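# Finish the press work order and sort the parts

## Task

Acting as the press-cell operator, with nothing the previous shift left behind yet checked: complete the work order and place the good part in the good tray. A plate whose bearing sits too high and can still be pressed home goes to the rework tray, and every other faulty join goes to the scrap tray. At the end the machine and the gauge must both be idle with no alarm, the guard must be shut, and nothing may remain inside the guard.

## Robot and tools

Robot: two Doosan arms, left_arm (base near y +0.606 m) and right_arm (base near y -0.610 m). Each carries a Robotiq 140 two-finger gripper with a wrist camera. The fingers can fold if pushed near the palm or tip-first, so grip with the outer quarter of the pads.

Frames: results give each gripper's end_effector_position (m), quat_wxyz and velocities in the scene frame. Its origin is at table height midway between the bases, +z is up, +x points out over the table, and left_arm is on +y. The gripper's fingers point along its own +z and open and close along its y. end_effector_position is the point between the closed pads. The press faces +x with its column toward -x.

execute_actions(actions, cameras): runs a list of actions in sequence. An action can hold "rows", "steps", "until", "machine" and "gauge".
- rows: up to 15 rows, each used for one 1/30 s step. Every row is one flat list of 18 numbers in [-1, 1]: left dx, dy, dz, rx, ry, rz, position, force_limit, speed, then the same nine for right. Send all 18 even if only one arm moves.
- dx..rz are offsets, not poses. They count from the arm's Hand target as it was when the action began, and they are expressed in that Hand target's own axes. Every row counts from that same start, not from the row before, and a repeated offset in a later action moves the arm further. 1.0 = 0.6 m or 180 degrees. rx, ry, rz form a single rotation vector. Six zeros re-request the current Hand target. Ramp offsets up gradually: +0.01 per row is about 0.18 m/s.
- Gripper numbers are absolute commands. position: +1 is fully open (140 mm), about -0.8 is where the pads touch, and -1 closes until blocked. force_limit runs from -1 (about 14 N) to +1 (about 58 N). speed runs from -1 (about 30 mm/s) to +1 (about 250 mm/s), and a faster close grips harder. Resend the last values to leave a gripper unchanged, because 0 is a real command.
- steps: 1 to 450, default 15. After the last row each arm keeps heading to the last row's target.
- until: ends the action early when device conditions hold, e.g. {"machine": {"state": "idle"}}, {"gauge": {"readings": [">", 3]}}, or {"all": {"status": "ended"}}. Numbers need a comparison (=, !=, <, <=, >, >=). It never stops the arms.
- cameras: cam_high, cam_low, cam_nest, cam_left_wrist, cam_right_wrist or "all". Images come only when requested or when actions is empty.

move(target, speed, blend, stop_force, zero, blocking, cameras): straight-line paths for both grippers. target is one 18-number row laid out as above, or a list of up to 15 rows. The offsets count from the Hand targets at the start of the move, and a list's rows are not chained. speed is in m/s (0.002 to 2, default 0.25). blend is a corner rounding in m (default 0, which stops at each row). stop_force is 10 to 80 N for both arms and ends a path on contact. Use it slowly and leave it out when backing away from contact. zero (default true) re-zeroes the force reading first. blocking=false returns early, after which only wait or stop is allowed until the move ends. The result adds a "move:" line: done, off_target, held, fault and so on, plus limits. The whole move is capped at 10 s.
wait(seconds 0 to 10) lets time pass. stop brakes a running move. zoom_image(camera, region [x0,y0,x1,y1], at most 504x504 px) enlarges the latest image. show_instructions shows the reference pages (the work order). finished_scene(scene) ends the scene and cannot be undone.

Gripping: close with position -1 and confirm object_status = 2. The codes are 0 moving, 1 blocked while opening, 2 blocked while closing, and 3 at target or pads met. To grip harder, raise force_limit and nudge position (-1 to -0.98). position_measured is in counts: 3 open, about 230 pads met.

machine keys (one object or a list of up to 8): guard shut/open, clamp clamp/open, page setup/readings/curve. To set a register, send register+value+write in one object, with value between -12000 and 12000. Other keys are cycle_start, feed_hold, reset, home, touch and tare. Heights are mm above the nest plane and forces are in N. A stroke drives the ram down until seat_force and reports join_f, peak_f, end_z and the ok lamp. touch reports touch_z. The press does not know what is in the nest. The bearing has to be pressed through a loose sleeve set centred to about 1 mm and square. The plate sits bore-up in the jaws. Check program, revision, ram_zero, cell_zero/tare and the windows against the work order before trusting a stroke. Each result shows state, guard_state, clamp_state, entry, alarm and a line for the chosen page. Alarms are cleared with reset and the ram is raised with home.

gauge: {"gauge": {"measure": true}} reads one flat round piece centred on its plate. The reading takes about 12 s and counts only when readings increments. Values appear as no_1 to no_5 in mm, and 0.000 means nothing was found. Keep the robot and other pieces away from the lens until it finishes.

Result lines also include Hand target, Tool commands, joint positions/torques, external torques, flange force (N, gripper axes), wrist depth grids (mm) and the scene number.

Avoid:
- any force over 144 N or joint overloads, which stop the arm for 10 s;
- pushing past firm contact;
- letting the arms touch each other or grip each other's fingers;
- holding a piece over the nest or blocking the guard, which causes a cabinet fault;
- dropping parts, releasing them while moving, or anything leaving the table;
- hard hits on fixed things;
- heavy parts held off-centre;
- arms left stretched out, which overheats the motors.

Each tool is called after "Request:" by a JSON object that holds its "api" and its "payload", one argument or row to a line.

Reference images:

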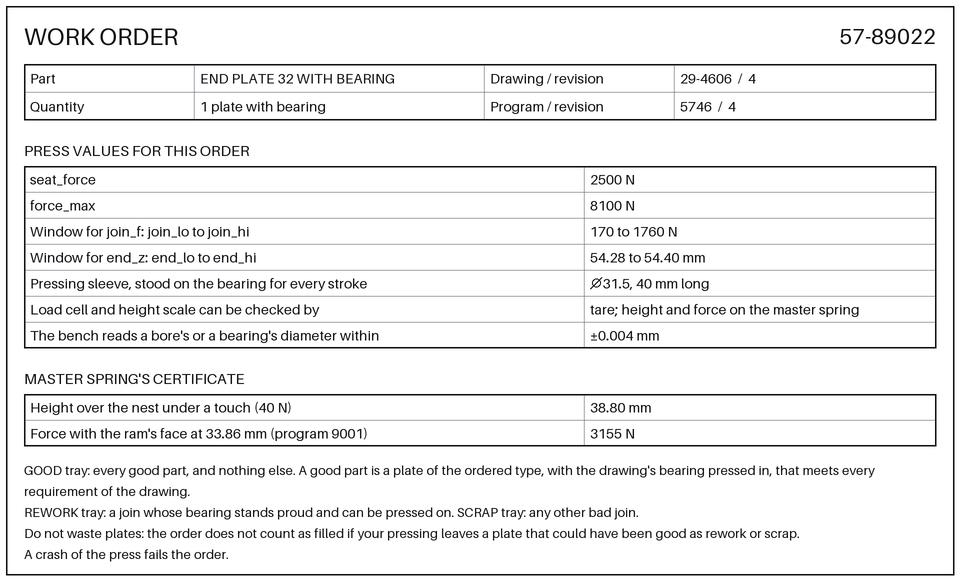

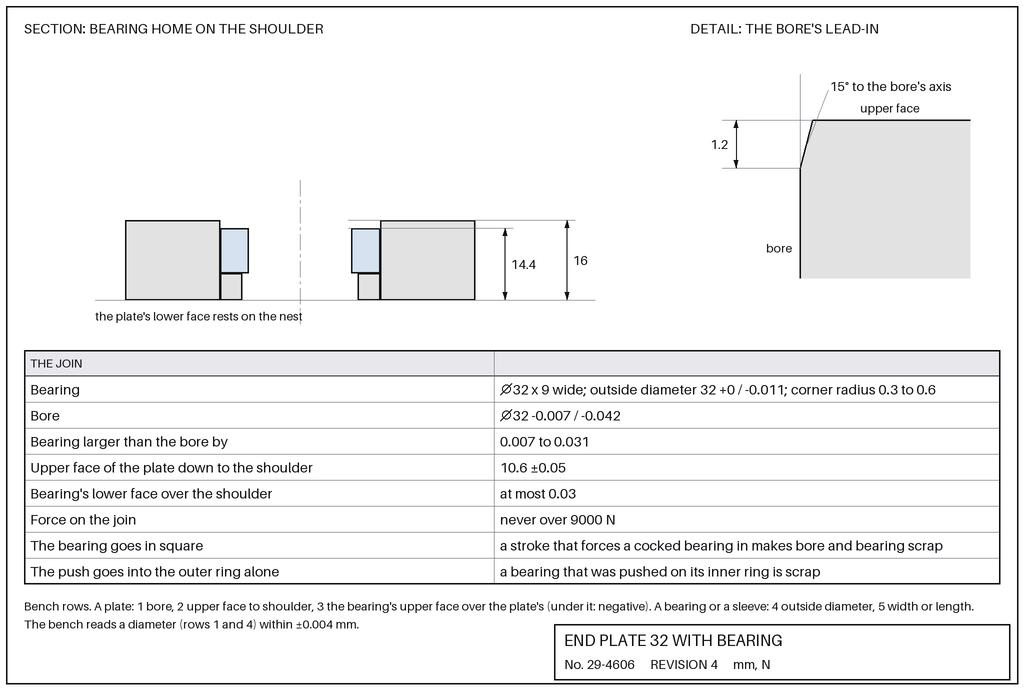

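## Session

Request:
{"api": "execute_actions", "payload": {
  "actions": []
}}

Request:
{"api": "zoom_image", "payload": {
  "camera": "cam_high",
  "region": [420, 130, 672, 504]
}}

Request:
{"api": "zoom_image", "payload": {
  "camera": "cam_nest",
  "region": [100, 0, 600, 504]
}}

Scene clock: 0.00 s.
left_arm: end_effector_position=(+0.5238, +0.5627, +0.3799) position_measured=3 object_status=3 end_effector_quat_wxyz=(-0.033, +0.999, -0.027, +0.020) | right_arm: end_effector_position=(+0.3448, -0.6363, +0.3799) position_measured=3 object_status=3 end_effector_quat_wxyz=(-0.033, +0.999, -0.008, +0.019)
Joint positions: left_arm=[-0.195 -0.211 1.886 0.073 1.442 1.383] | right_arm=[-0.195 -0.211 1.886 0.073 1.442 1.383]
Joint velocities: within noise
Joint torques (N m): no reading
External joint torques (N m): no reading
Flange force (N): no reading
Wrist depth (mm): cam_left_wrist=[482 472 465 462 457 452 443 / 508 498 489 481 477 471 463 / 532 520 513 506 499 498 493 / 1463 145 543 534 524 515 502 / - 584 578 560 561 557 105 / 1676 1663 1454 579 1511 1531 - / - 454 481 509 588 1652 1617] | cam_right_wrist=[488 482 474 469 463 455 458 / 514 505 500 492 483 478 1195 / 538 533 524 517 510 501 1265 / 1431 140 1457 1335 1382 1374 126 / - 1532 1542 - 1494 1457 115 / - 1637 1583 601 1532 1503 1522 / 1757 459 501 526 613 1648 1626]
Hand target: left_arm +0.5238, +0.5627, +0.3799; -0.033, +0.999, -0.027, +0.020 | right_arm +0.3448, -0.6363, +0.3799; -0.033, +0.999, -0.008, +0.019
Tool commands: left_gripper/position=+1.0 left_gripper/force_limit=+1.0 left_gripper/speed=+1.0 right_gripper/position=+1.0 right_gripper/force_limit=+1.0 right_gripper/speed=+1.0
machine.setup: program=+5746 ram_zero=+153.773 seat_force=+2500 force_max=+8100 join_lo=+170 join_hi=+1760 end_lo=+54.280 end_hi=+54.400 cell_gain=+0.533 cell_zero=+119 program_revision=+4 program_top=+54.400 stored1_number=+2215 stored1_revision=+3 stored2_number=+9001 stored2_revision=+1 stored3_number=+5746 stored3_revision=+4 stored4_number=+2566 stored4_revision=+2 stored5_number=+1525 stored5_revision=+6
machine: state=idle guard_state=shut clamp_state=closed_empty guard_answer=taken clamp_answer=taken page=setup entry=no_entry entries=0 alarm=no_alarm queue=idle queue_left=0
gauge: message=nothing_yet readings=0 no_1=0.000 no_2=0.000 no_3=0.000 no_4=0.000 no_5=0.000

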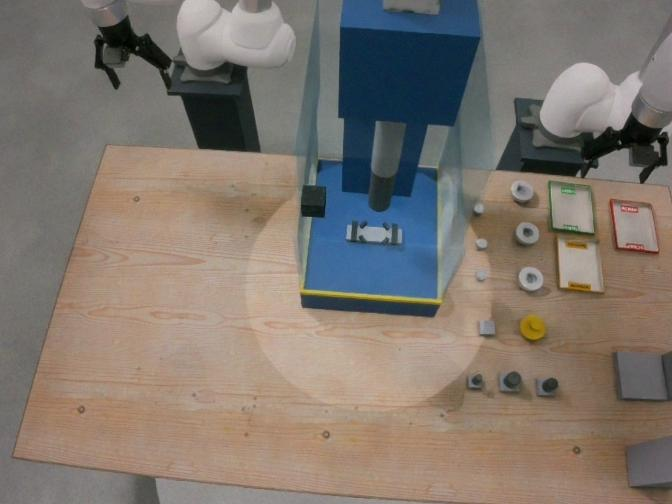

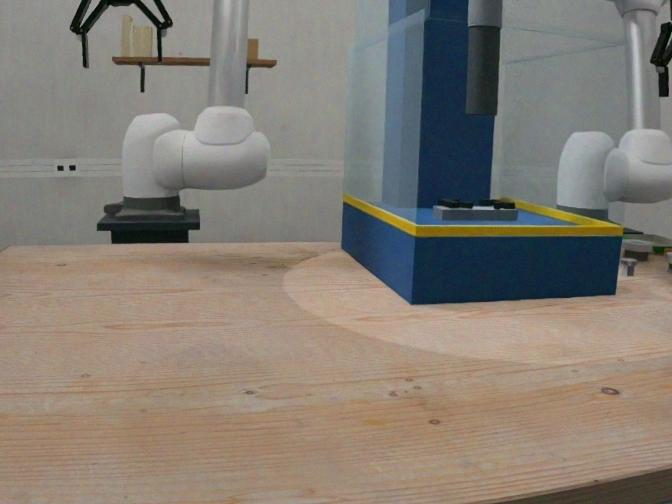

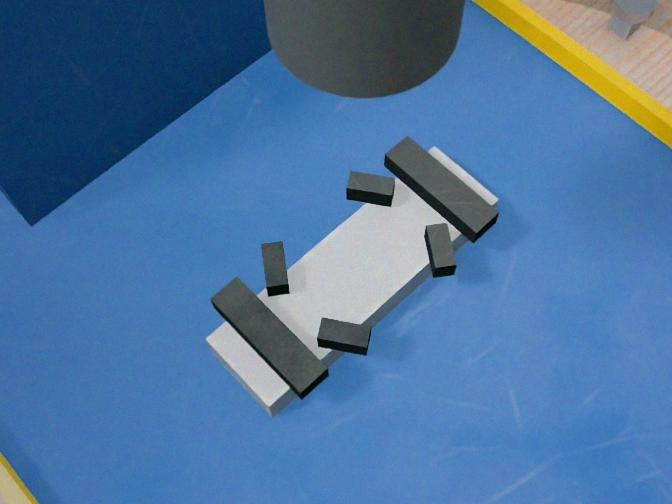

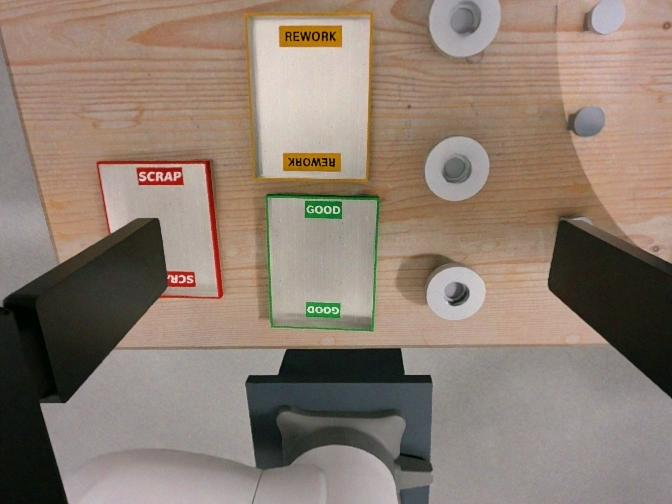

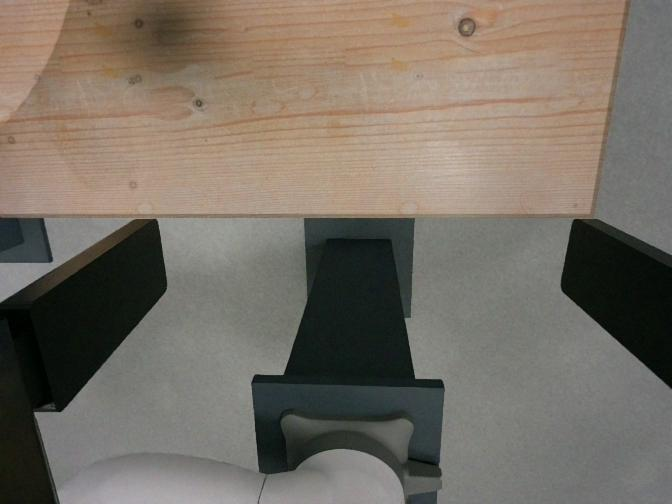

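Scaled by 1.348.

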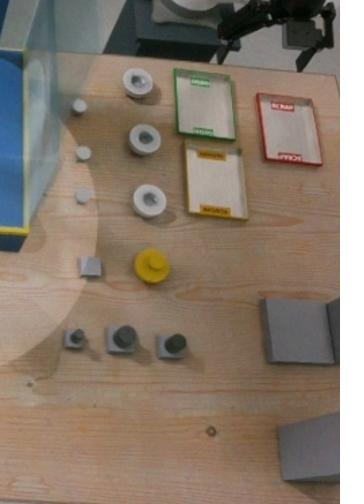

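Scaled by 1.000.

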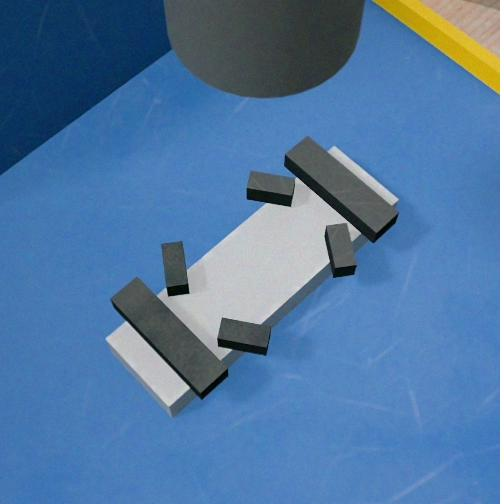

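Request:
{"api": "zoom_image", "payload": {
  "camera": "cam_left_wrist",
  "region": [400, 0, 672, 330]
}}

Request:
{"api": "zoom_image", "payload": {
  "camera": "cam_high",
  "region": [465, 170, 565, 300]
}}

Request:
{"api": "zoom_image", "payload": {
  "camera": "cam_high",
  "region": [455, 300, 575, 410]
}}

Scaled by 1.527.

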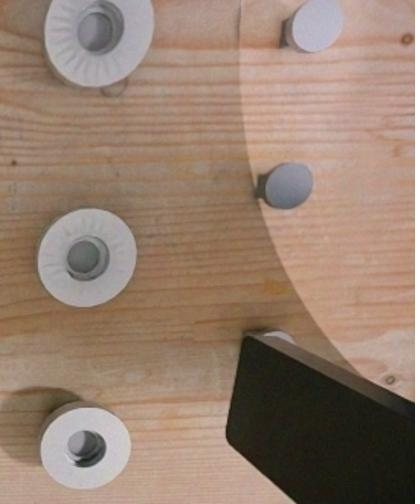

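Scaled by 3.877.

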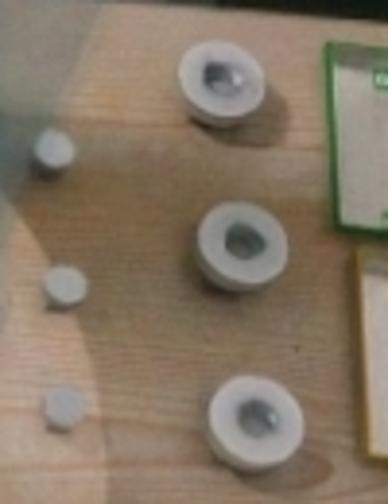

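Scaled by 4.200.

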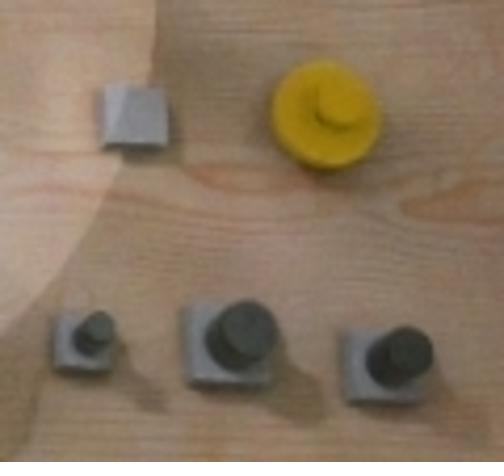

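Request:
{"api": "zoom_image", "payload": {
  "camera": "cam_high",
  "region": [460, 365, 520, 400]
}}

Request:
{"api": "zoom_image", "payload": {
  "camera": "cam_high",
  "region": [510, 365, 570, 400]
}}

Scaled by 8.400.

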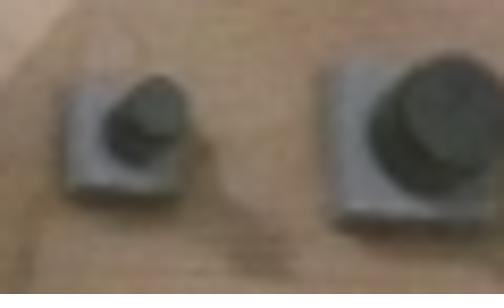

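Scaled by 8.400.

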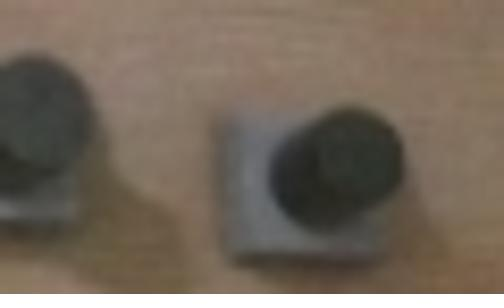

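Request:
{"api": "zoom_image", "payload": {
  "camera": "cam_left_wrist",
  "region": [415, 250, 500, 335]
}}

Request:
{"api": "zoom_image", "payload": {
  "camera": "cam_left_wrist",
  "region": [415, 127, 500, 212]
}}

Request:
{"api": "zoom_image", "payload": {
  "camera": "cam_left_wrist",
  "region": [415, 0, 515, 75]
}}

Scaled by 5.929.

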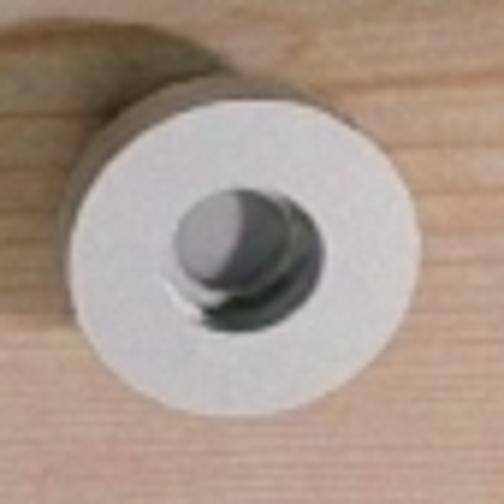

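Scaled by 5.929.

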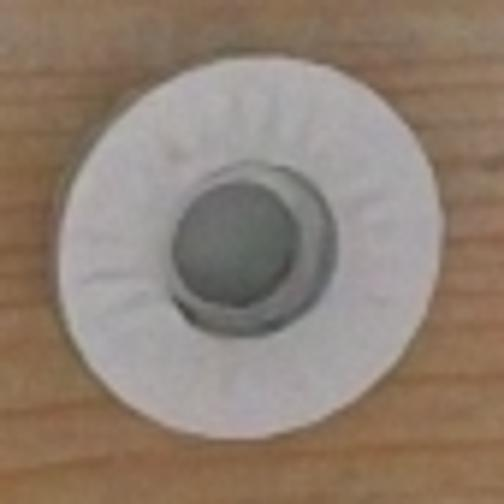

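Scaled by 5.040.

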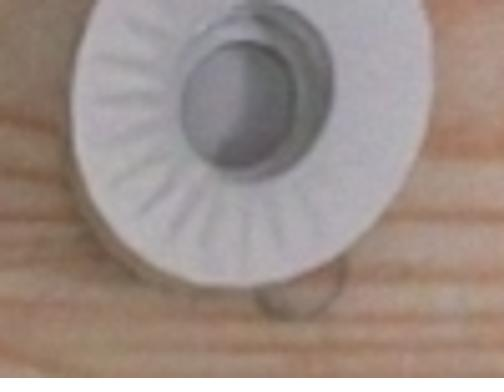

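Request:
{"api": "execute_actions", "payload": {
  "actions": [
    {"machine":[{"guard":"open"},{"clamp":"open"},{"page":"readings"}],"steps":2}
  ]
}}

Request:
{"api": "move", "payload": {
  "target": [0.3524,0.0532,0.2773,-0.2749,0.2710,0.4213,0.42,-0.1,-0.5,0.4048,-0.6154,0.3029,0.3784,0.3578,-0.3894,1,1,1],
  "speed": 0.4,
  "cameras": ["cam_high","cam_nest","cam_left_wrist","cam_right_wrist"]
}}

Scene clock: 5.70 s.
left_arm: end_effector_position=(+0.5238, +0.5627, +0.3799) position_measured=3 object_status=3 end_effector_quat_wxyz=(-0.033, +0.999, -0.027, +0.020) | right_arm: end_effector_position=(+0.3448, -0.6363, +0.3799) position_measured=3 object_status=3 end_effector_quat_wxyz=(-0.033, +0.999, -0.008, +0.019)
Joint positions: left_arm=[-0.195 -0.211 1.886 0.073 1.442 1.383] | right_arm=[-0.195 -0.211 1.886 0.073 1.442 1.383]
Joint torques (N m): left_arm=[-2.79 -18.63 -41.65 4.41 -0.06 -0.49] | right_arm=[0.74 -16.27 -40.65 4.66 -0.12 -0.05]
External joint torques (N m): left_arm=[2.68 -1.43 -0.49 0.09 -0.07 0.49] | right_arm=[-0.79 -4.01 -1.51 -0.16 0 0.04]
Flange force (N): left_arm=[-0.4 -7.5 -0.5] | right_arm=[-5.0 1.0 -3.5]
Wrist depth (mm): cam_left_wrist=[481 476 471 460 452 452 444 / 505 497 492 484 478 474 466 / 538 526 515 504 499 499 492 / 1445 543 548 536 528 514 508 / - 582 582 563 561 556 105 / - 1606 1552 - 1521 1492 1531 / 1713 456 485 513 596 1628 -] | cam_right_wrist=[489 483 476 472 461 454 459 / 514 506 499 490 485 478 1213 / 542 532 523 516 507 500 1313 / - 137 1431 - 1398 1374 127 / - 1552 1552 - 1562 1440 115 / - 1637 1604 595 1423 1522 1522 / 476 468 499 528 642 1648 1615]
Hand target: left_arm +0.5238, +0.5627, +0.3799; -0.033, +0.999, -0.027, +0.020 | right_arm +0.3448, -0.6363, +0.3799; -0.033, +0.999, -0.008, +0.019
Tool commands: left_gripper/position=+1.0 left_gripper/force_limit=+1.0 left_gripper/speed=+1.0 right_gripper/position=+1.0 right_gripper/force_limit=+1.0 right_gripper/speed=+1.0
machine.setup: program=+5746 ram_zero=+153.773 seat_force=+2500 force_max=+8100 join_lo=+170 join_hi=+1760 end_lo=+54.280 end_hi=+54.400 cell_gain=+0.533 cell_zero=+119 program_revision=+4 program_top=+54.400 stored1_number=+2215 stored1_revision=+3 stored2_number=+9001 stored2_revision=+1 stored3_number=+5746 stored3_revision=+4 stored4_number=+2566 stored4_revision=+2 stored5_number=+1525 stored5_revision=+6
machine: state=idle guard_state=between clamp_state=closed_empty guard_answer=taken clamp_answer=taken page=setup entry=no_entry entries=0 alarm=no_alarm queue=running queue_left=2
gauge: message=nothing_yet readings=0 no_1=0.000 no_2=0.000 no_3=0.000 no_4=0.000 no_5=0.000

Scene clock: 8.80 s.
left_arm: end_effector_position=(+0.7399, +0.5301, +0.2198) position_measured=76 object_status=3 end_effector_quat_wxyz=(+0.354, +0.612, -0.612, +0.354) | right_arm: end_effector_position=(+0.5997, -0.2600, +0.2325) position_measured=3 object_status=3 end_effector_quat_wxyz=(+0.500, -0.500, -0.500, -0.500)
Joint positions: left_arm=[0.302 0.408 1.831 -1.004 1.438 3.842] | right_arm=[-0.025 0.6 1.884 1.55 1.585 -0.913]
Joint torques (N m): left_arm=[-2.77 -68.02 -30.02 0.02 1.46 -0.48] | right_arm=[0.23 -81.54 -27.67 1.7 2.06 -0.06]
External joint torques (N m): left_arm=[2.65 -3.65 -0.23 -0.02 0.1 0.48] | right_arm=[-0.38 -6.33 -1.37 0.02 0.1 0.06]
Flange force (N): left_arm=[1.5 5.5 -4.0] | right_arm=[8.9 -3.6 -0.7]
Wrist depth (mm): cam_left_wrist=[701 756 746 490 526 - - / 593 596 602 - 495 476 468 / 494 495 497 489 506 504 510 / 422 114 405 428 431 161 438 / - - 326 374 343 128 - / - - 331 333 327 335 - / - - 299 301 301 306 -] | cam_right_wrist=[265 292 3025 332 1166 - 976 / 280 290 465 1004 2915 - - / 296 303 439 1292 1320 1177 - / 307 140 448 469 - 824 127 / - 332 376 350 373 373 115 / - 284 285 282 300 284 - / 272 272 271 271 271 270 -]
Hand target: left_arm +0.7400, +0.5301, +0.2198; +0.354, +0.612, -0.612, +0.354 | right_arm +0.5997, -0.2600, +0.2324; +0.500, -0.500, -0.500, -0.500
Off the commanded pose: left_arm 0.000 m, 0 deg | right_arm 0.000 m, 0 deg.
machine.setup: program=+5746 ram_zero=+153.773 seat_force=+2500 force_max=+8100 join_lo=+170 join_hi=+1760 end_lo=+54.280 end_hi=+54.400 cell_gain=+0.533 cell_zero=+119 program_revision=+4 program_top=+54.400 stored1_number=+2215 stored1_revision=+3 stored2_number=+9001 stored2_revision=+1 stored3_number=+5746 stored3_revision=+4 stored4_number=+2566 stored4_revision=+2 stored5_number=+1525 stored5_revision=+6
machine: state=idle guard_state=open clamp_state=between guard_answer=taken clamp_answer=taken page=setup entry=no_entry entries=0 alarm=no_alarm queue=running queue_left=1
gauge: message=nothing_yet readings=0 no_1=0.000 no_2=0.000 no_3=0.000 no_4=0.000 no_5=0.000
move: done
camera_calibration:
cam_left_wrist: T_world_to_cam=[[-0.999891, -0.00376722, 0.0142707, 0.745808], [-0.0120679, 0.765344, -0.643508, -0.254972], [-0.00849777, -0.64361, -0.765306, 0.659105], [0, 0, 0, 1]] pos_world=[0.748251, 0.622157, 0.329698]
cam_right_wrist: T_world_to_cam=[[0.999937, 0.00277023, 0.0108316, -0.589786], [0.0111262, -0.341692, -0.939746, 0.126425], [0.00109776, 0.939808, -0.341701, 0.462416], [0, 0, 0, 1]] pos_world=[0.587835, -0.38975, 0.283204]
Images, in order (width x height): cam_high 672x504, cam_nest 672x504, cam_left_wrist 672x504, cam_right_wrist 672x504.

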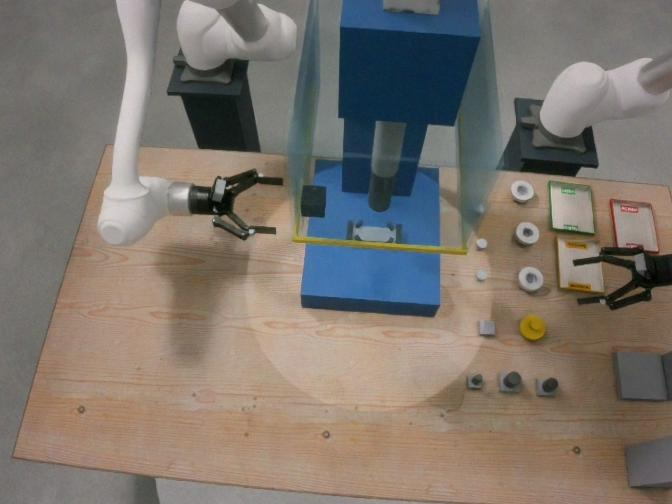

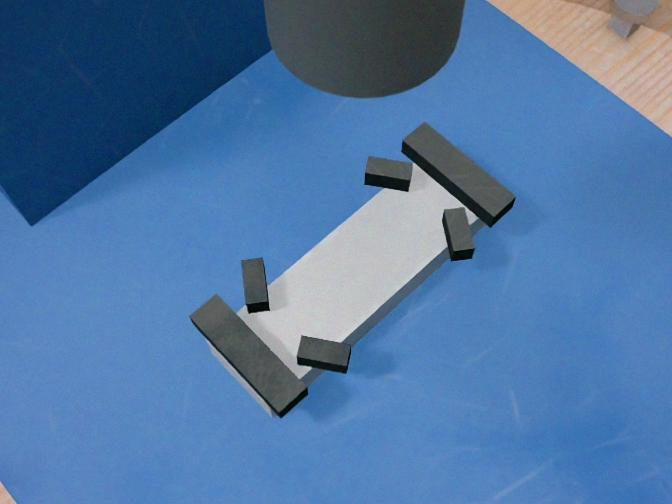

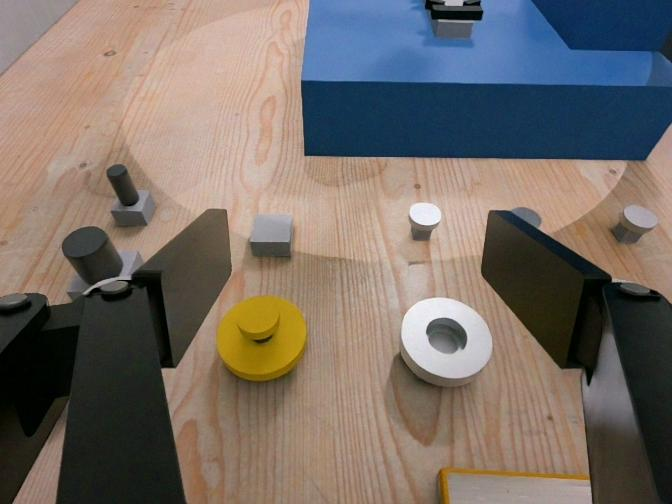

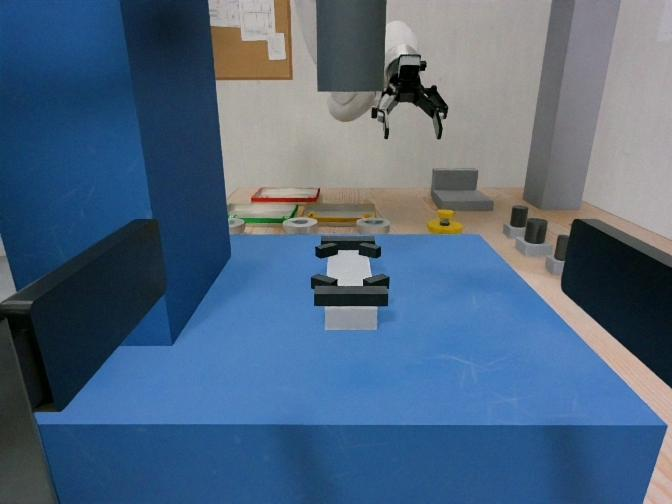

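Request:
{"api": "zoom_image", "payload": {
  "camera": "cam_left_wrist",
  "region": [200, 270, 320, 400]
}}

Request:
{"api": "zoom_image", "payload": {
  "camera": "cam_left_wrist",
  "region": [380, 270, 510, 400]
}}

Scaled by 3.877.

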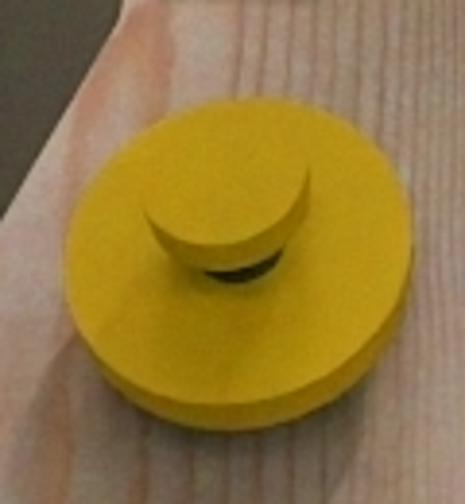

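Scaled by 3.877.

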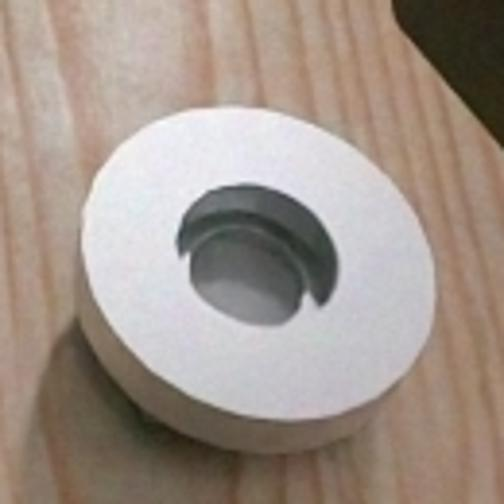

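Request:
{"api": "move", "payload": {
  "target": [-0.1930,-0.1083,0.0583,0,0,0,0.42,-0.1,-0.5,0,0,0,0,0,0,1,1,1],
  "speed": 0.2,
  "cameras": ["cam_left_wrist"]
}}

Request:
{"api": "zoom_image", "payload": {
  "camera": "cam_left_wrist",
  "region": [200, 130, 480, 340]
}}

Scene clock: 10.70 s.
left_arm: end_effector_position=(+0.8048, +0.5576, +0.1020) position_measured=76 object_status=3 end_effector_quat_wxyz=(+0.354, +0.612, -0.612, +0.354) | right_arm: end_effector_position=(+0.5997, -0.2600, +0.2324) position_measured=3 object_status=3 end_effector_quat_wxyz=(+0.500, -0.500, -0.500, -0.500)
Joint positions: left_arm=[0.315 0.625 1.738 -1.013 1.38 3.953] | right_arm=[-0.025 0.6 1.884 1.55 1.586 -0.913]
Joint torques (N m): left_arm=[-2.55 -86.24 -26.01 0 1.81 -0.43] | right_arm=[0.29 -82.59 -27.87 1.8 2.3 0.01]
External joint torques (N m): left_arm=[2.02 -1.31 -0.38 -0.06 -0.05 0.43] | right_arm=[-0.47 -5.09 -1.31 -0.07 -0.14 -0.01]
Flange force (N): left_arm=[-0.3 1.8 -2.6] | right_arm=[7.1 -2.6 -0.7]
Wrist depth (mm): cam_left_wrist=[476 481 486 486 - - 446 / 383 301 385 404 391 376 379 / 318 311 320 253 324 313 317 / 224 114 266 259 276 149 264 / - - 239 240 242 137 - / - - 213 214 214 215 - / - - 191 192 192 193 -] | cam_right_wrist=[265 291 2685 332 - - 1013 / 280 292 460 1133 1155 - - / 296 303 446 1306 1072 - - / 306 140 497 464 - 892 126 / - 147 - 353 372 353 115 / - 284 274 271 283 284 - / 272 272 272 270 270 270 268]
Hand target: left_arm +0.8049, +0.5576, +0.1020; +0.354, +0.612, -0.612, +0.354 | right_arm +0.5997, -0.2600, +0.2324; +0.500, -0.500, -0.500, -0.500
Off the commanded pose: left_arm 0.000 m, 0 deg | right_arm 0.000 m, 0 deg.
machine.readings: force=+0 touch_z=+0.000 join_f=+0 peak_f=+0 end_z=+0.000 ok=+0 pos_z=+166.227 cycles=+0
machine: state=idle guard_state=open clamp_state=open guard_answer=taken clamp_answer=taken page=readings entry=no_entry entries=0 alarm=no_alarm queue=done queue_left=0
gauge: message=nothing_yet readings=0 no_1=0.000 no_2=0.000 no_3=0.000 no_4=0.000 no_5=0.000
move: done
camera_calibration:
cam_left_wrist: T_world_to_cam=[[-0.999892, -0.00369016, 0.0142055, 0.812451], [-0.0119669, 0.765345, -0.643509, -0.3512], [-0.00849744, -0.64361, -0.765306, 0.587267], [0, 0, 0, 1]] pos_world=[0.813151, 0.649758, 0.211897]
Images, in order (width x height): cam_left_wrist 672x504.

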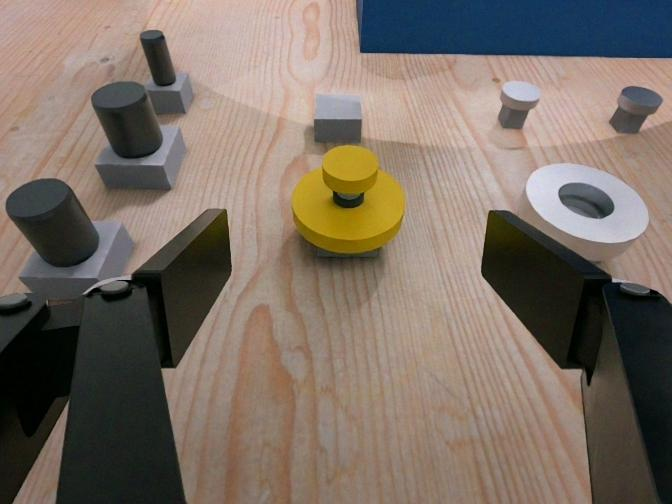

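Scaled by 1.800.

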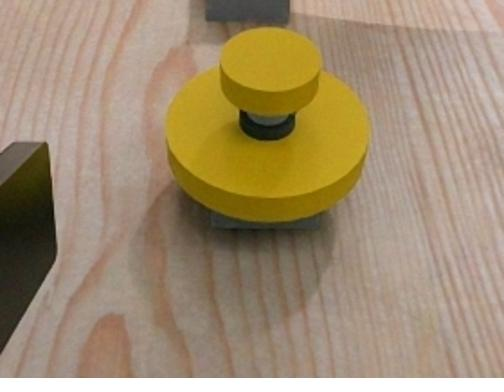

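Request:
{"api": "move", "payload": {
  "target": [
    [-0.0064,0,0.1723,0,0,0,0.42,-0.1,-0.5,0,0,0,0,0,0,1,1,1],
    [-0.0064,0,0.1723,0,0,0,-1,-0.1,-1,0,0,0,0,0,0,1,1,1]
  ],
  "speed": 0.12,
  "cameras": ["cam_left_wrist","cam_high"]
}}

Scene clock: 13.70 s.
left_arm: end_effector_position=(+0.8048, +0.4700, +0.0470) position_measured=125 object_status=0 end_effector_quat_wxyz=(+0.354, +0.612, -0.612, +0.354) | right_arm: end_effector_position=(+0.5997, -0.2600, +0.2324) position_measured=3 object_status=3 end_effector_quat_wxyz=(+0.500, -0.500, -0.500, -0.500)
Joint positions: left_arm=[0.2 0.668 1.801 -1.114 1.262 4.01] | right_arm=[-0.025 0.6 1.884 1.55 1.586 -0.913]
Joint torques (N m): left_arm=[-3.83 -81.57 -21.32 0.25 0.78 -0.42] | right_arm=[0.82 -82.82 -27.92 1.69 2.16 0]
External joint torques (N m): left_arm=[3.55 -5.66 -1.55 -0.57 1.08 0.42] | right_arm=[-0.94 -5.57 -1.4 0.05 0.01 0]
Flange force (N): left_arm=[4.1 3.4 -7.8] | right_arm=[7.8 -2.9 -1.4]
Wrist depth (mm): cam_left_wrist=[320 354 357 360 342 348 356 / 269 273 283 297 289 289 281 / 203 235 237 145 239 240 243 / 201 202 158 153 155 205 195 / - - 173 146 169 - 90 / - - 157 158 158 - - / - - 142 142 142 - -] | cam_right_wrist=[265 291 2716 332 - - 892 / 279 287 - 1072 1117 - - / 296 302 521 1149 1122 - - / 306 140 458 483 537 902 127 / - 332 373 348 389 350 115 / - 285 284 284 284 284 258 / 273 272 272 271 270 270 266]
Hand target: left_arm +0.8048, +0.4700, +0.0470; +0.354, +0.612, -0.612, +0.354 | right_arm +0.5997, -0.2600, +0.2324; +0.500, -0.500, -0.500, -0.500
Off the commanded pose: left_arm 0.000 m, 0 deg | right_arm 0.000 m, 0 deg.
machine.readings: force=+0 touch_z=+0.000 join_f=+0 peak_f=+0 end_z=+0.000 ok=+0 pos_z=+166.227 cycles=+0
machine: state=idle guard_state=open clamp_state=open guard_answer=taken clamp_answer=taken page=readings entry=no_entry entries=0 alarm=no_alarm queue=done queue_left=0
gauge: message=nothing_yet readings=0 no_1=0.000 no_2=0.000 no_3=0.000 no_4=0.000 no_5=0.000
move: done
camera_calibration:
cam_left_wrist: T_world_to_cam=[[-0.99989, -0.00370178, 0.0143463, 0.812891], [-0.0120664, 0.765345, -0.643507, -0.319391], [-0.00859776, -0.643609, -0.765306, 0.488811], [0, 0, 0, 1]] pos_world=[0.813151, 0.562057, 0.156898]
Images, in order (width x height): cam_high 672x504, cam_left_wrist 672x504.

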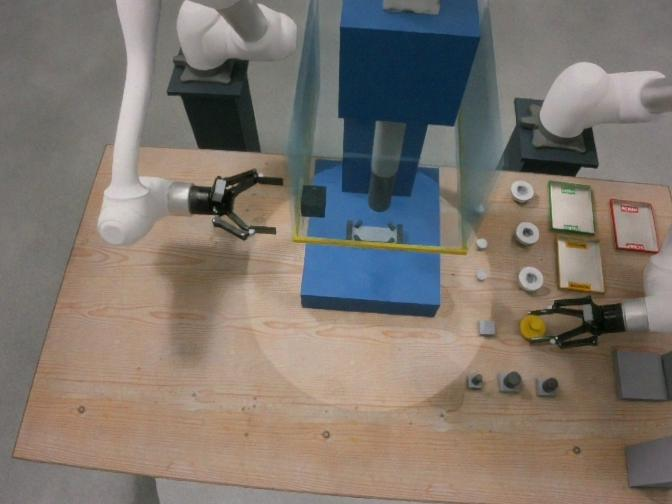

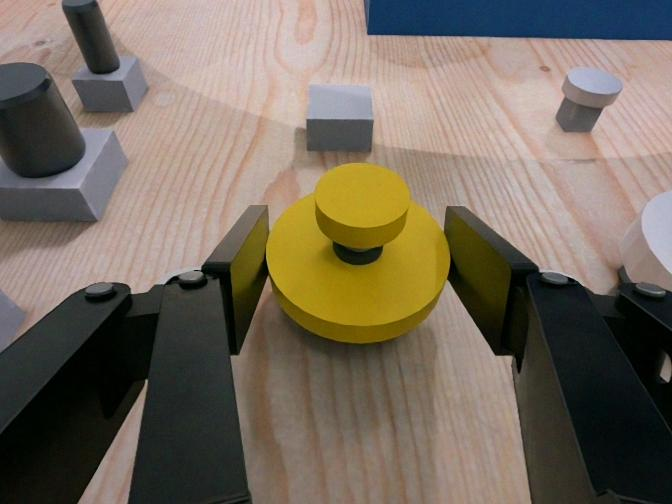

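Request:
{"api": "wait", "payload": {
  "seconds": 0.6
}}

Request:
{"api": "move", "payload": {
  "target": [
    [0.1876,0,-0.1083,0,0,0,-1,-0.1,-1,0,0,0,0,0,0,1,1,1],
    [0.3458,0.3413,0.0890,0,0,0,-1,-0.1,-1,0,0,0,0,0,0,1,1,1],
    [0.5881,0.3420,0.5419,0,0,0,-1,-0.1,-1,0,0,0,0,0,0,1,1,1]
  ],
  "speed": 0.2,
  "blend": [0.04,0.05,0],
  "cameras": ["cam_nest","cam_left_wrist","cam_right_wrist"]
}}

Scene clock: 17.03 s.
left_arm: end_effector_position=(+0.8048, +0.4700, +0.0470) position_measured=125 object_status=2 end_effector_quat_wxyz=(+0.354, +0.612, -0.612, +0.354) | right_arm: end_effector_position=(+0.5997, -0.2600, +0.2324) position_measured=3 object_status=3 end_effector_quat_wxyz=(+0.500, -0.500, -0.500, -0.500)
Joint positions: left_arm=[0.2 0.668 1.801 -1.114 1.262 4.01] | right_arm=[-0.025 0.6 1.884 1.55 1.586 -0.913]
Joint torques (N m): left_arm=[-3.95 -81.37 -21.19 0.25 0.83 -0.38] | right_arm=[0.83 -82.68 -28.06 1.74 2.23 -0.02]
External joint torques (N m): left_arm=[3.54 -6.21 -1.76 -0.57 1.03 0.38] | right_arm=[-0.96 -5.33 -1.12 -0.01 -0.08 0.02]
Flange force (N): left_arm=[4.8 3.5 -8.1] | right_arm=[7.4 -3.2 -1.4]
Wrist depth (mm): cam_left_wrist=[321 355 355 359 340 346 341 / 224 273 284 297 288 289 279 / 201 227 237 145 238 240 243 / 201 202 158 153 155 205 195 / - - 172 146 170 - 90 / - - 157 158 159 - - / - - 141 142 142 - -] | cam_right_wrist=[265 290 2685 335 - 1127 948 / 280 291 447 1067 1096 - - / 295 298 447 1183 1021 - 2078 / 307 140 500 489 494 923 127 / - 332 373 351 373 346 115 / - 285 284 284 297 284 - / 272 272 271 272 269 270 271]
Hand target: left_arm +0.8048, +0.4700, +0.0470; +0.354, +0.612, -0.612, +0.354 | right_arm +0.5997, -0.2600, +0.2324; +0.500, -0.500, -0.500, -0.500
Tool commands: left_gripper/position=-1.0 left_gripper/force_limit=-0.1 left_gripper/speed=-1.0 right_gripper/position=+1.0 right_gripper/force_limit=+1.0 right_gripper/speed=+1.0
Off the commanded pose: left_arm 0.000 m, 0 deg | right_arm 0.000 m, 0 deg.
machine.readings: force=+0 touch_z=+0.000 join_f=+0 peak_f=+0 end_z=+0.000 ok=+0 pos_z=+166.227 cycles=+0
machine: state=idle guard_state=open clamp_state=open guard_answer=taken clamp_answer=taken page=readings entry=no_entry entries=0 alarm=no_alarm queue=done queue_left=0
gauge: message=nothing_yet readings=0 no_1=0.000 no_2=0.000 no_3=0.000 no_4=0.000 no_5=0.000
wait: 0.60 s; at rest from the start

Scene clock: 20.93 s.
left_arm: end_effector_position=(+0.5998, +0.0121, +0.1904) position_measured=125 object_status=2 end_effector_quat_wxyz=(+0.354, +0.612, -0.612, +0.354) | right_arm: end_effector_position=(+0.5997, -0.2600, +0.2324) position_measured=3 object_status=3 end_effector_quat_wxyz=(+0.500, -0.500, -0.500, -0.500)
Joint positions: left_arm=[-0.558 0.327 2.026 -1.555 0.799 3.752] | right_arm=[-0.025 0.6 1.884 1.55 1.586 -0.913]
Joint torques (N m): left_arm=[-1.82 -61.73 -29.89 -2.15 2.19 -0.49] | right_arm=[0.67 -82.79 -28.18 1.73 2.23 0]
External joint torques (N m): left_arm=[1.84 -0.11 1.57 0.77 -0.8 0.49] | right_arm=[-0.82 -5.13 -0.98 0 -0.08 0]
Flange force (N): left_arm=[-2.7 1.0 -3.2] | right_arm=[7.1 -3.3 -1.2]
Wrist depth (mm): cam_left_wrist=[666 678 680 684 680 723 2336 / 536 538 563 571 547 549 229 / 448 285 303 140 - - 227 / 398 257 158 153 155 254 216 / - - 215 147 154 - 90 / - - 201 181 197 - - / - - 185 151 167 - -] | cam_right_wrist=[266 273 718 334 - - 1797 / 280 291 671 493 - 1172 - / 296 301 456 434 1091 1081 - / 306 140 462 385 1077 824 127 / - 332 395 351 355 350 115 / - 283 284 284 284 284 - / 272 272 273 271 265 265 271]
Hand target: left_arm +0.5998, +0.0120, +0.1904; +0.354, +0.612, -0.612, +0.354 | right_arm +0.5997, -0.2600, +0.2324; +0.500, -0.500, -0.500, -0.500
Off the commanded pose: left_arm 0.000 m, 0 deg | right_arm 0.000 m, 0 deg.
machine.readings: force=+0 touch_z=+0.000 join_f=+0 peak_f=+0 end_z=+0.000 ok=+0 pos_z=+166.227 cycles=+0
machine: state=idle guard_state=open clamp_state=open guard_answer=taken clamp_answer=taken page=readings entry=no_entry entries=0 alarm=no_alarm queue=done queue_left=0
gauge: message=nothing_yet readings=0 no_1=0.000 no_2=0.000 no_3=0.000 no_4=0.000 no_5=0.000
move: done
camera_calibration:
cam_left_wrist: T_world_to_cam=[[-0.99989, -0.00370188, 0.0143464, 0.604162], [-0.0120665, 0.765345, -0.643507, 0.120865], [-0.00859776, -0.643609, -0.765306, 0.302085], [0, 0, 0, 1]] pos_world=[0.608151, 0.104157, 0.300298]
cam_right_wrist: T_world_to_cam=[[0.999938, 0.0028641, 0.0107972, -0.589738], [0.0111259, -0.341691, -0.939747, 0.126331], [0.000997762, 0.939808, -0.341701, 0.462441], [0, 0, 0, 1]] pos_world=[0.587835, -0.389751, 0.283104]
Images, in order (width x height): cam_nest 672x504, cam_left_wrist 672x504, cam_right_wrist 672x504.

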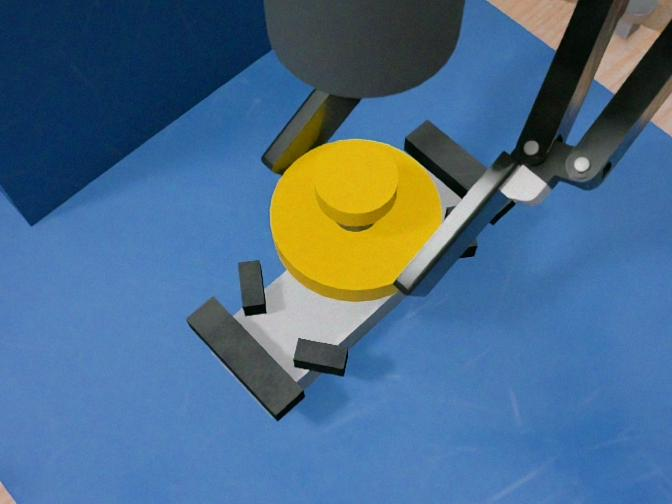

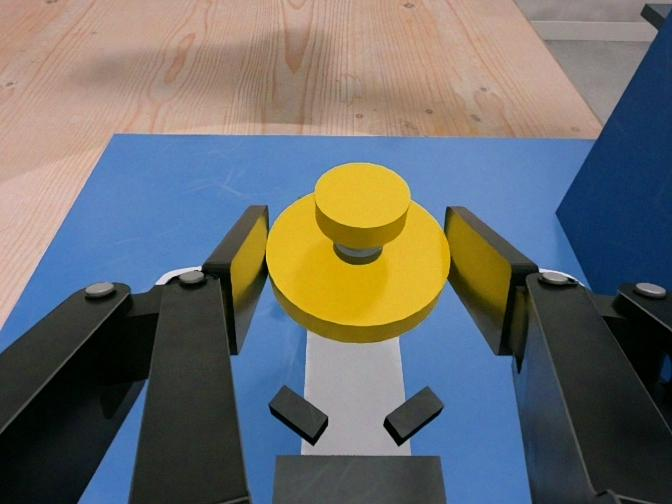

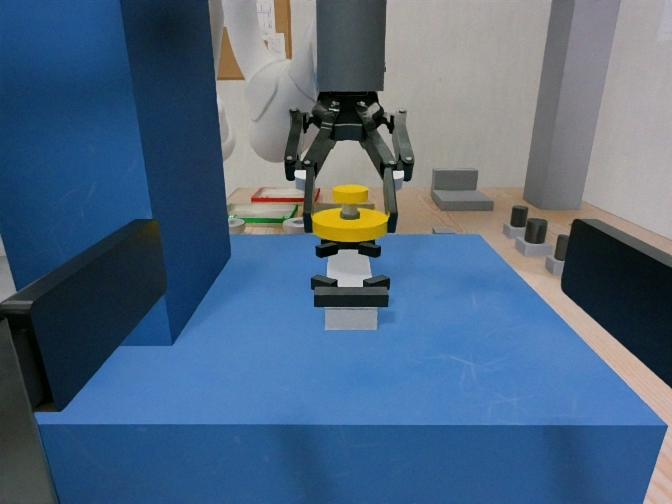

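Request:
{"api": "move", "payload": {
  "target": [-0.0794,0,0.0458,0,0,0,-1,-0.1,-1,0,0,0,0,0,0,1,1,1],
  "speed": 0.035,
  "stop_force": 10,
  "cameras": ["cam_nest","cam_right_wrist"]
}}

Scene clock: 23.47 s.
left_arm: end_effector_position=(+0.5998, +0.0118, +0.1446) position_measured=125 object_status=2 end_effector_quat_wxyz=(+0.354, +0.612, -0.612, +0.354) | right_arm: end_effector_position=(+0.5997, -0.2600, +0.2324) position_measured=3 object_status=3 end_effector_quat_wxyz=(+0.500, -0.500, -0.500, -0.500)
Joint positions: left_arm=[-0.558 0.388 2.051 -1.639 0.802 3.873] | right_arm=[-0.025 0.6 1.884 1.55 1.586 -0.913]
Joint torques (N m): left_arm=[-1.27 -48.31 -15.3 1.52 -2.74 -0.39] | right_arm=[0.98 -82.63 -28 1.74 2.26 -0.05]
External joint torques (N m): left_arm=[1.39 -16.5 -10.08 -3.02 4.36 0.39] | right_arm=[-1.13 -4.91 -0.97 -0.02 -0.1 0.05]
Flange force (N): left_arm=[16.1 0.7 -13.6] | right_arm=[6.9 -3.0 -1.6]
Wrist depth (mm): cam_left_wrist=[570 572 575 585 588 594 536 / 483 507 281 285 283 284 216 / 222 227 232 144 192 237 222 / 204 199 158 152 155 197 197 / - - - 142 146 - 90 / - - 151 132 130 - - / - - - 114 112 - -] | cam_right_wrist=[267 291 707 334 - - 2298 / 280 292 677 541 - - 1127 / 296 302 707 501 1127 1306 2276 / 306 137 587 412 492 827 127 / - 331 372 351 381 346 115 / - 285 285 270 284 284 - / 268 271 272 272 270 270 270]
Hand target: left_arm +0.5999, +0.0118, +0.1446; +0.354, +0.612, -0.612, +0.354 (not the last commanded pose) | right_arm +0.5997, -0.2600, +0.2324; +0.500, -0.500, -0.500, -0.500
Off the commanded pose: left_arm 0.009 m, 0 deg | right_arm 0.000 m, 0 deg.
machine.readings: force=+0 touch_z=+0.000 join_f=+0 peak_f=+0 end_z=+0.000 ok=+0 pos_z=+166.227 cycles=+0
machine: state=idle guard_state=open clamp_state=open guard_answer=taken clamp_answer=taken page=readings entry=no_entry entries=0 alarm=no_alarm queue=done queue_left=0
gauge: message=nothing_yet readings=0 no_1=0.000 no_2=0.000 no_3=0.000 no_4=0.000 no_5=0.000
move: contact (left_arm)
camera_calibration:
cam_right_wrist: T_world_to_cam=[[0.999938, 0.0028641, 0.0107972, -0.589738], [0.0111259, -0.341691, -0.939747, 0.126331], [0.000997762, 0.939808, -0.341701, 0.462441], [0, 0, 0, 1]] pos_world=[0.587835, -0.389751, 0.283104]
Images, in order (width x height): cam_nest 672x504, cam_right_wrist 672x504.

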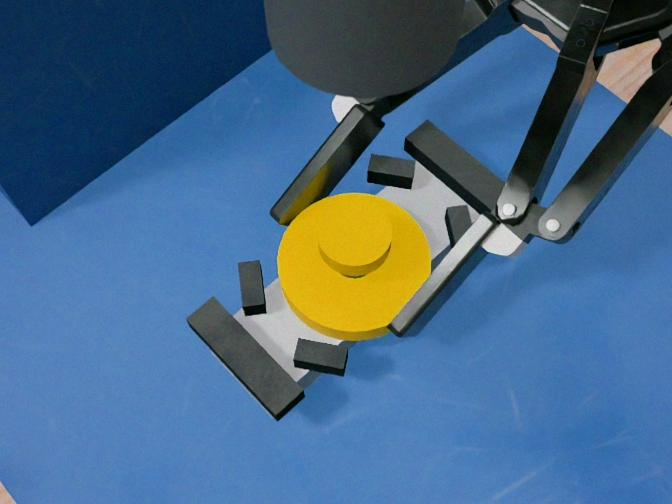

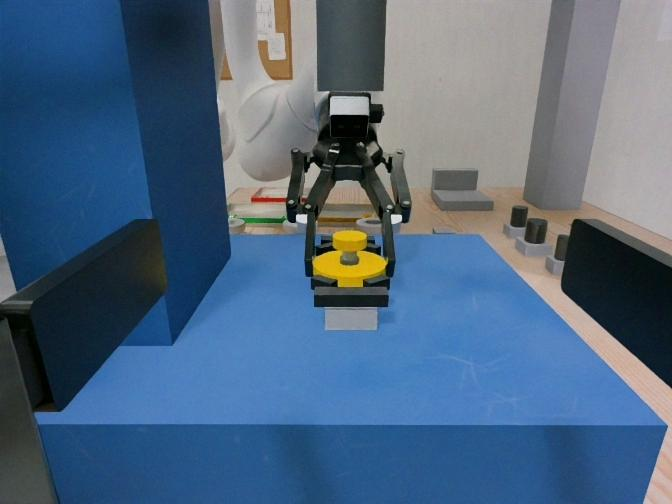

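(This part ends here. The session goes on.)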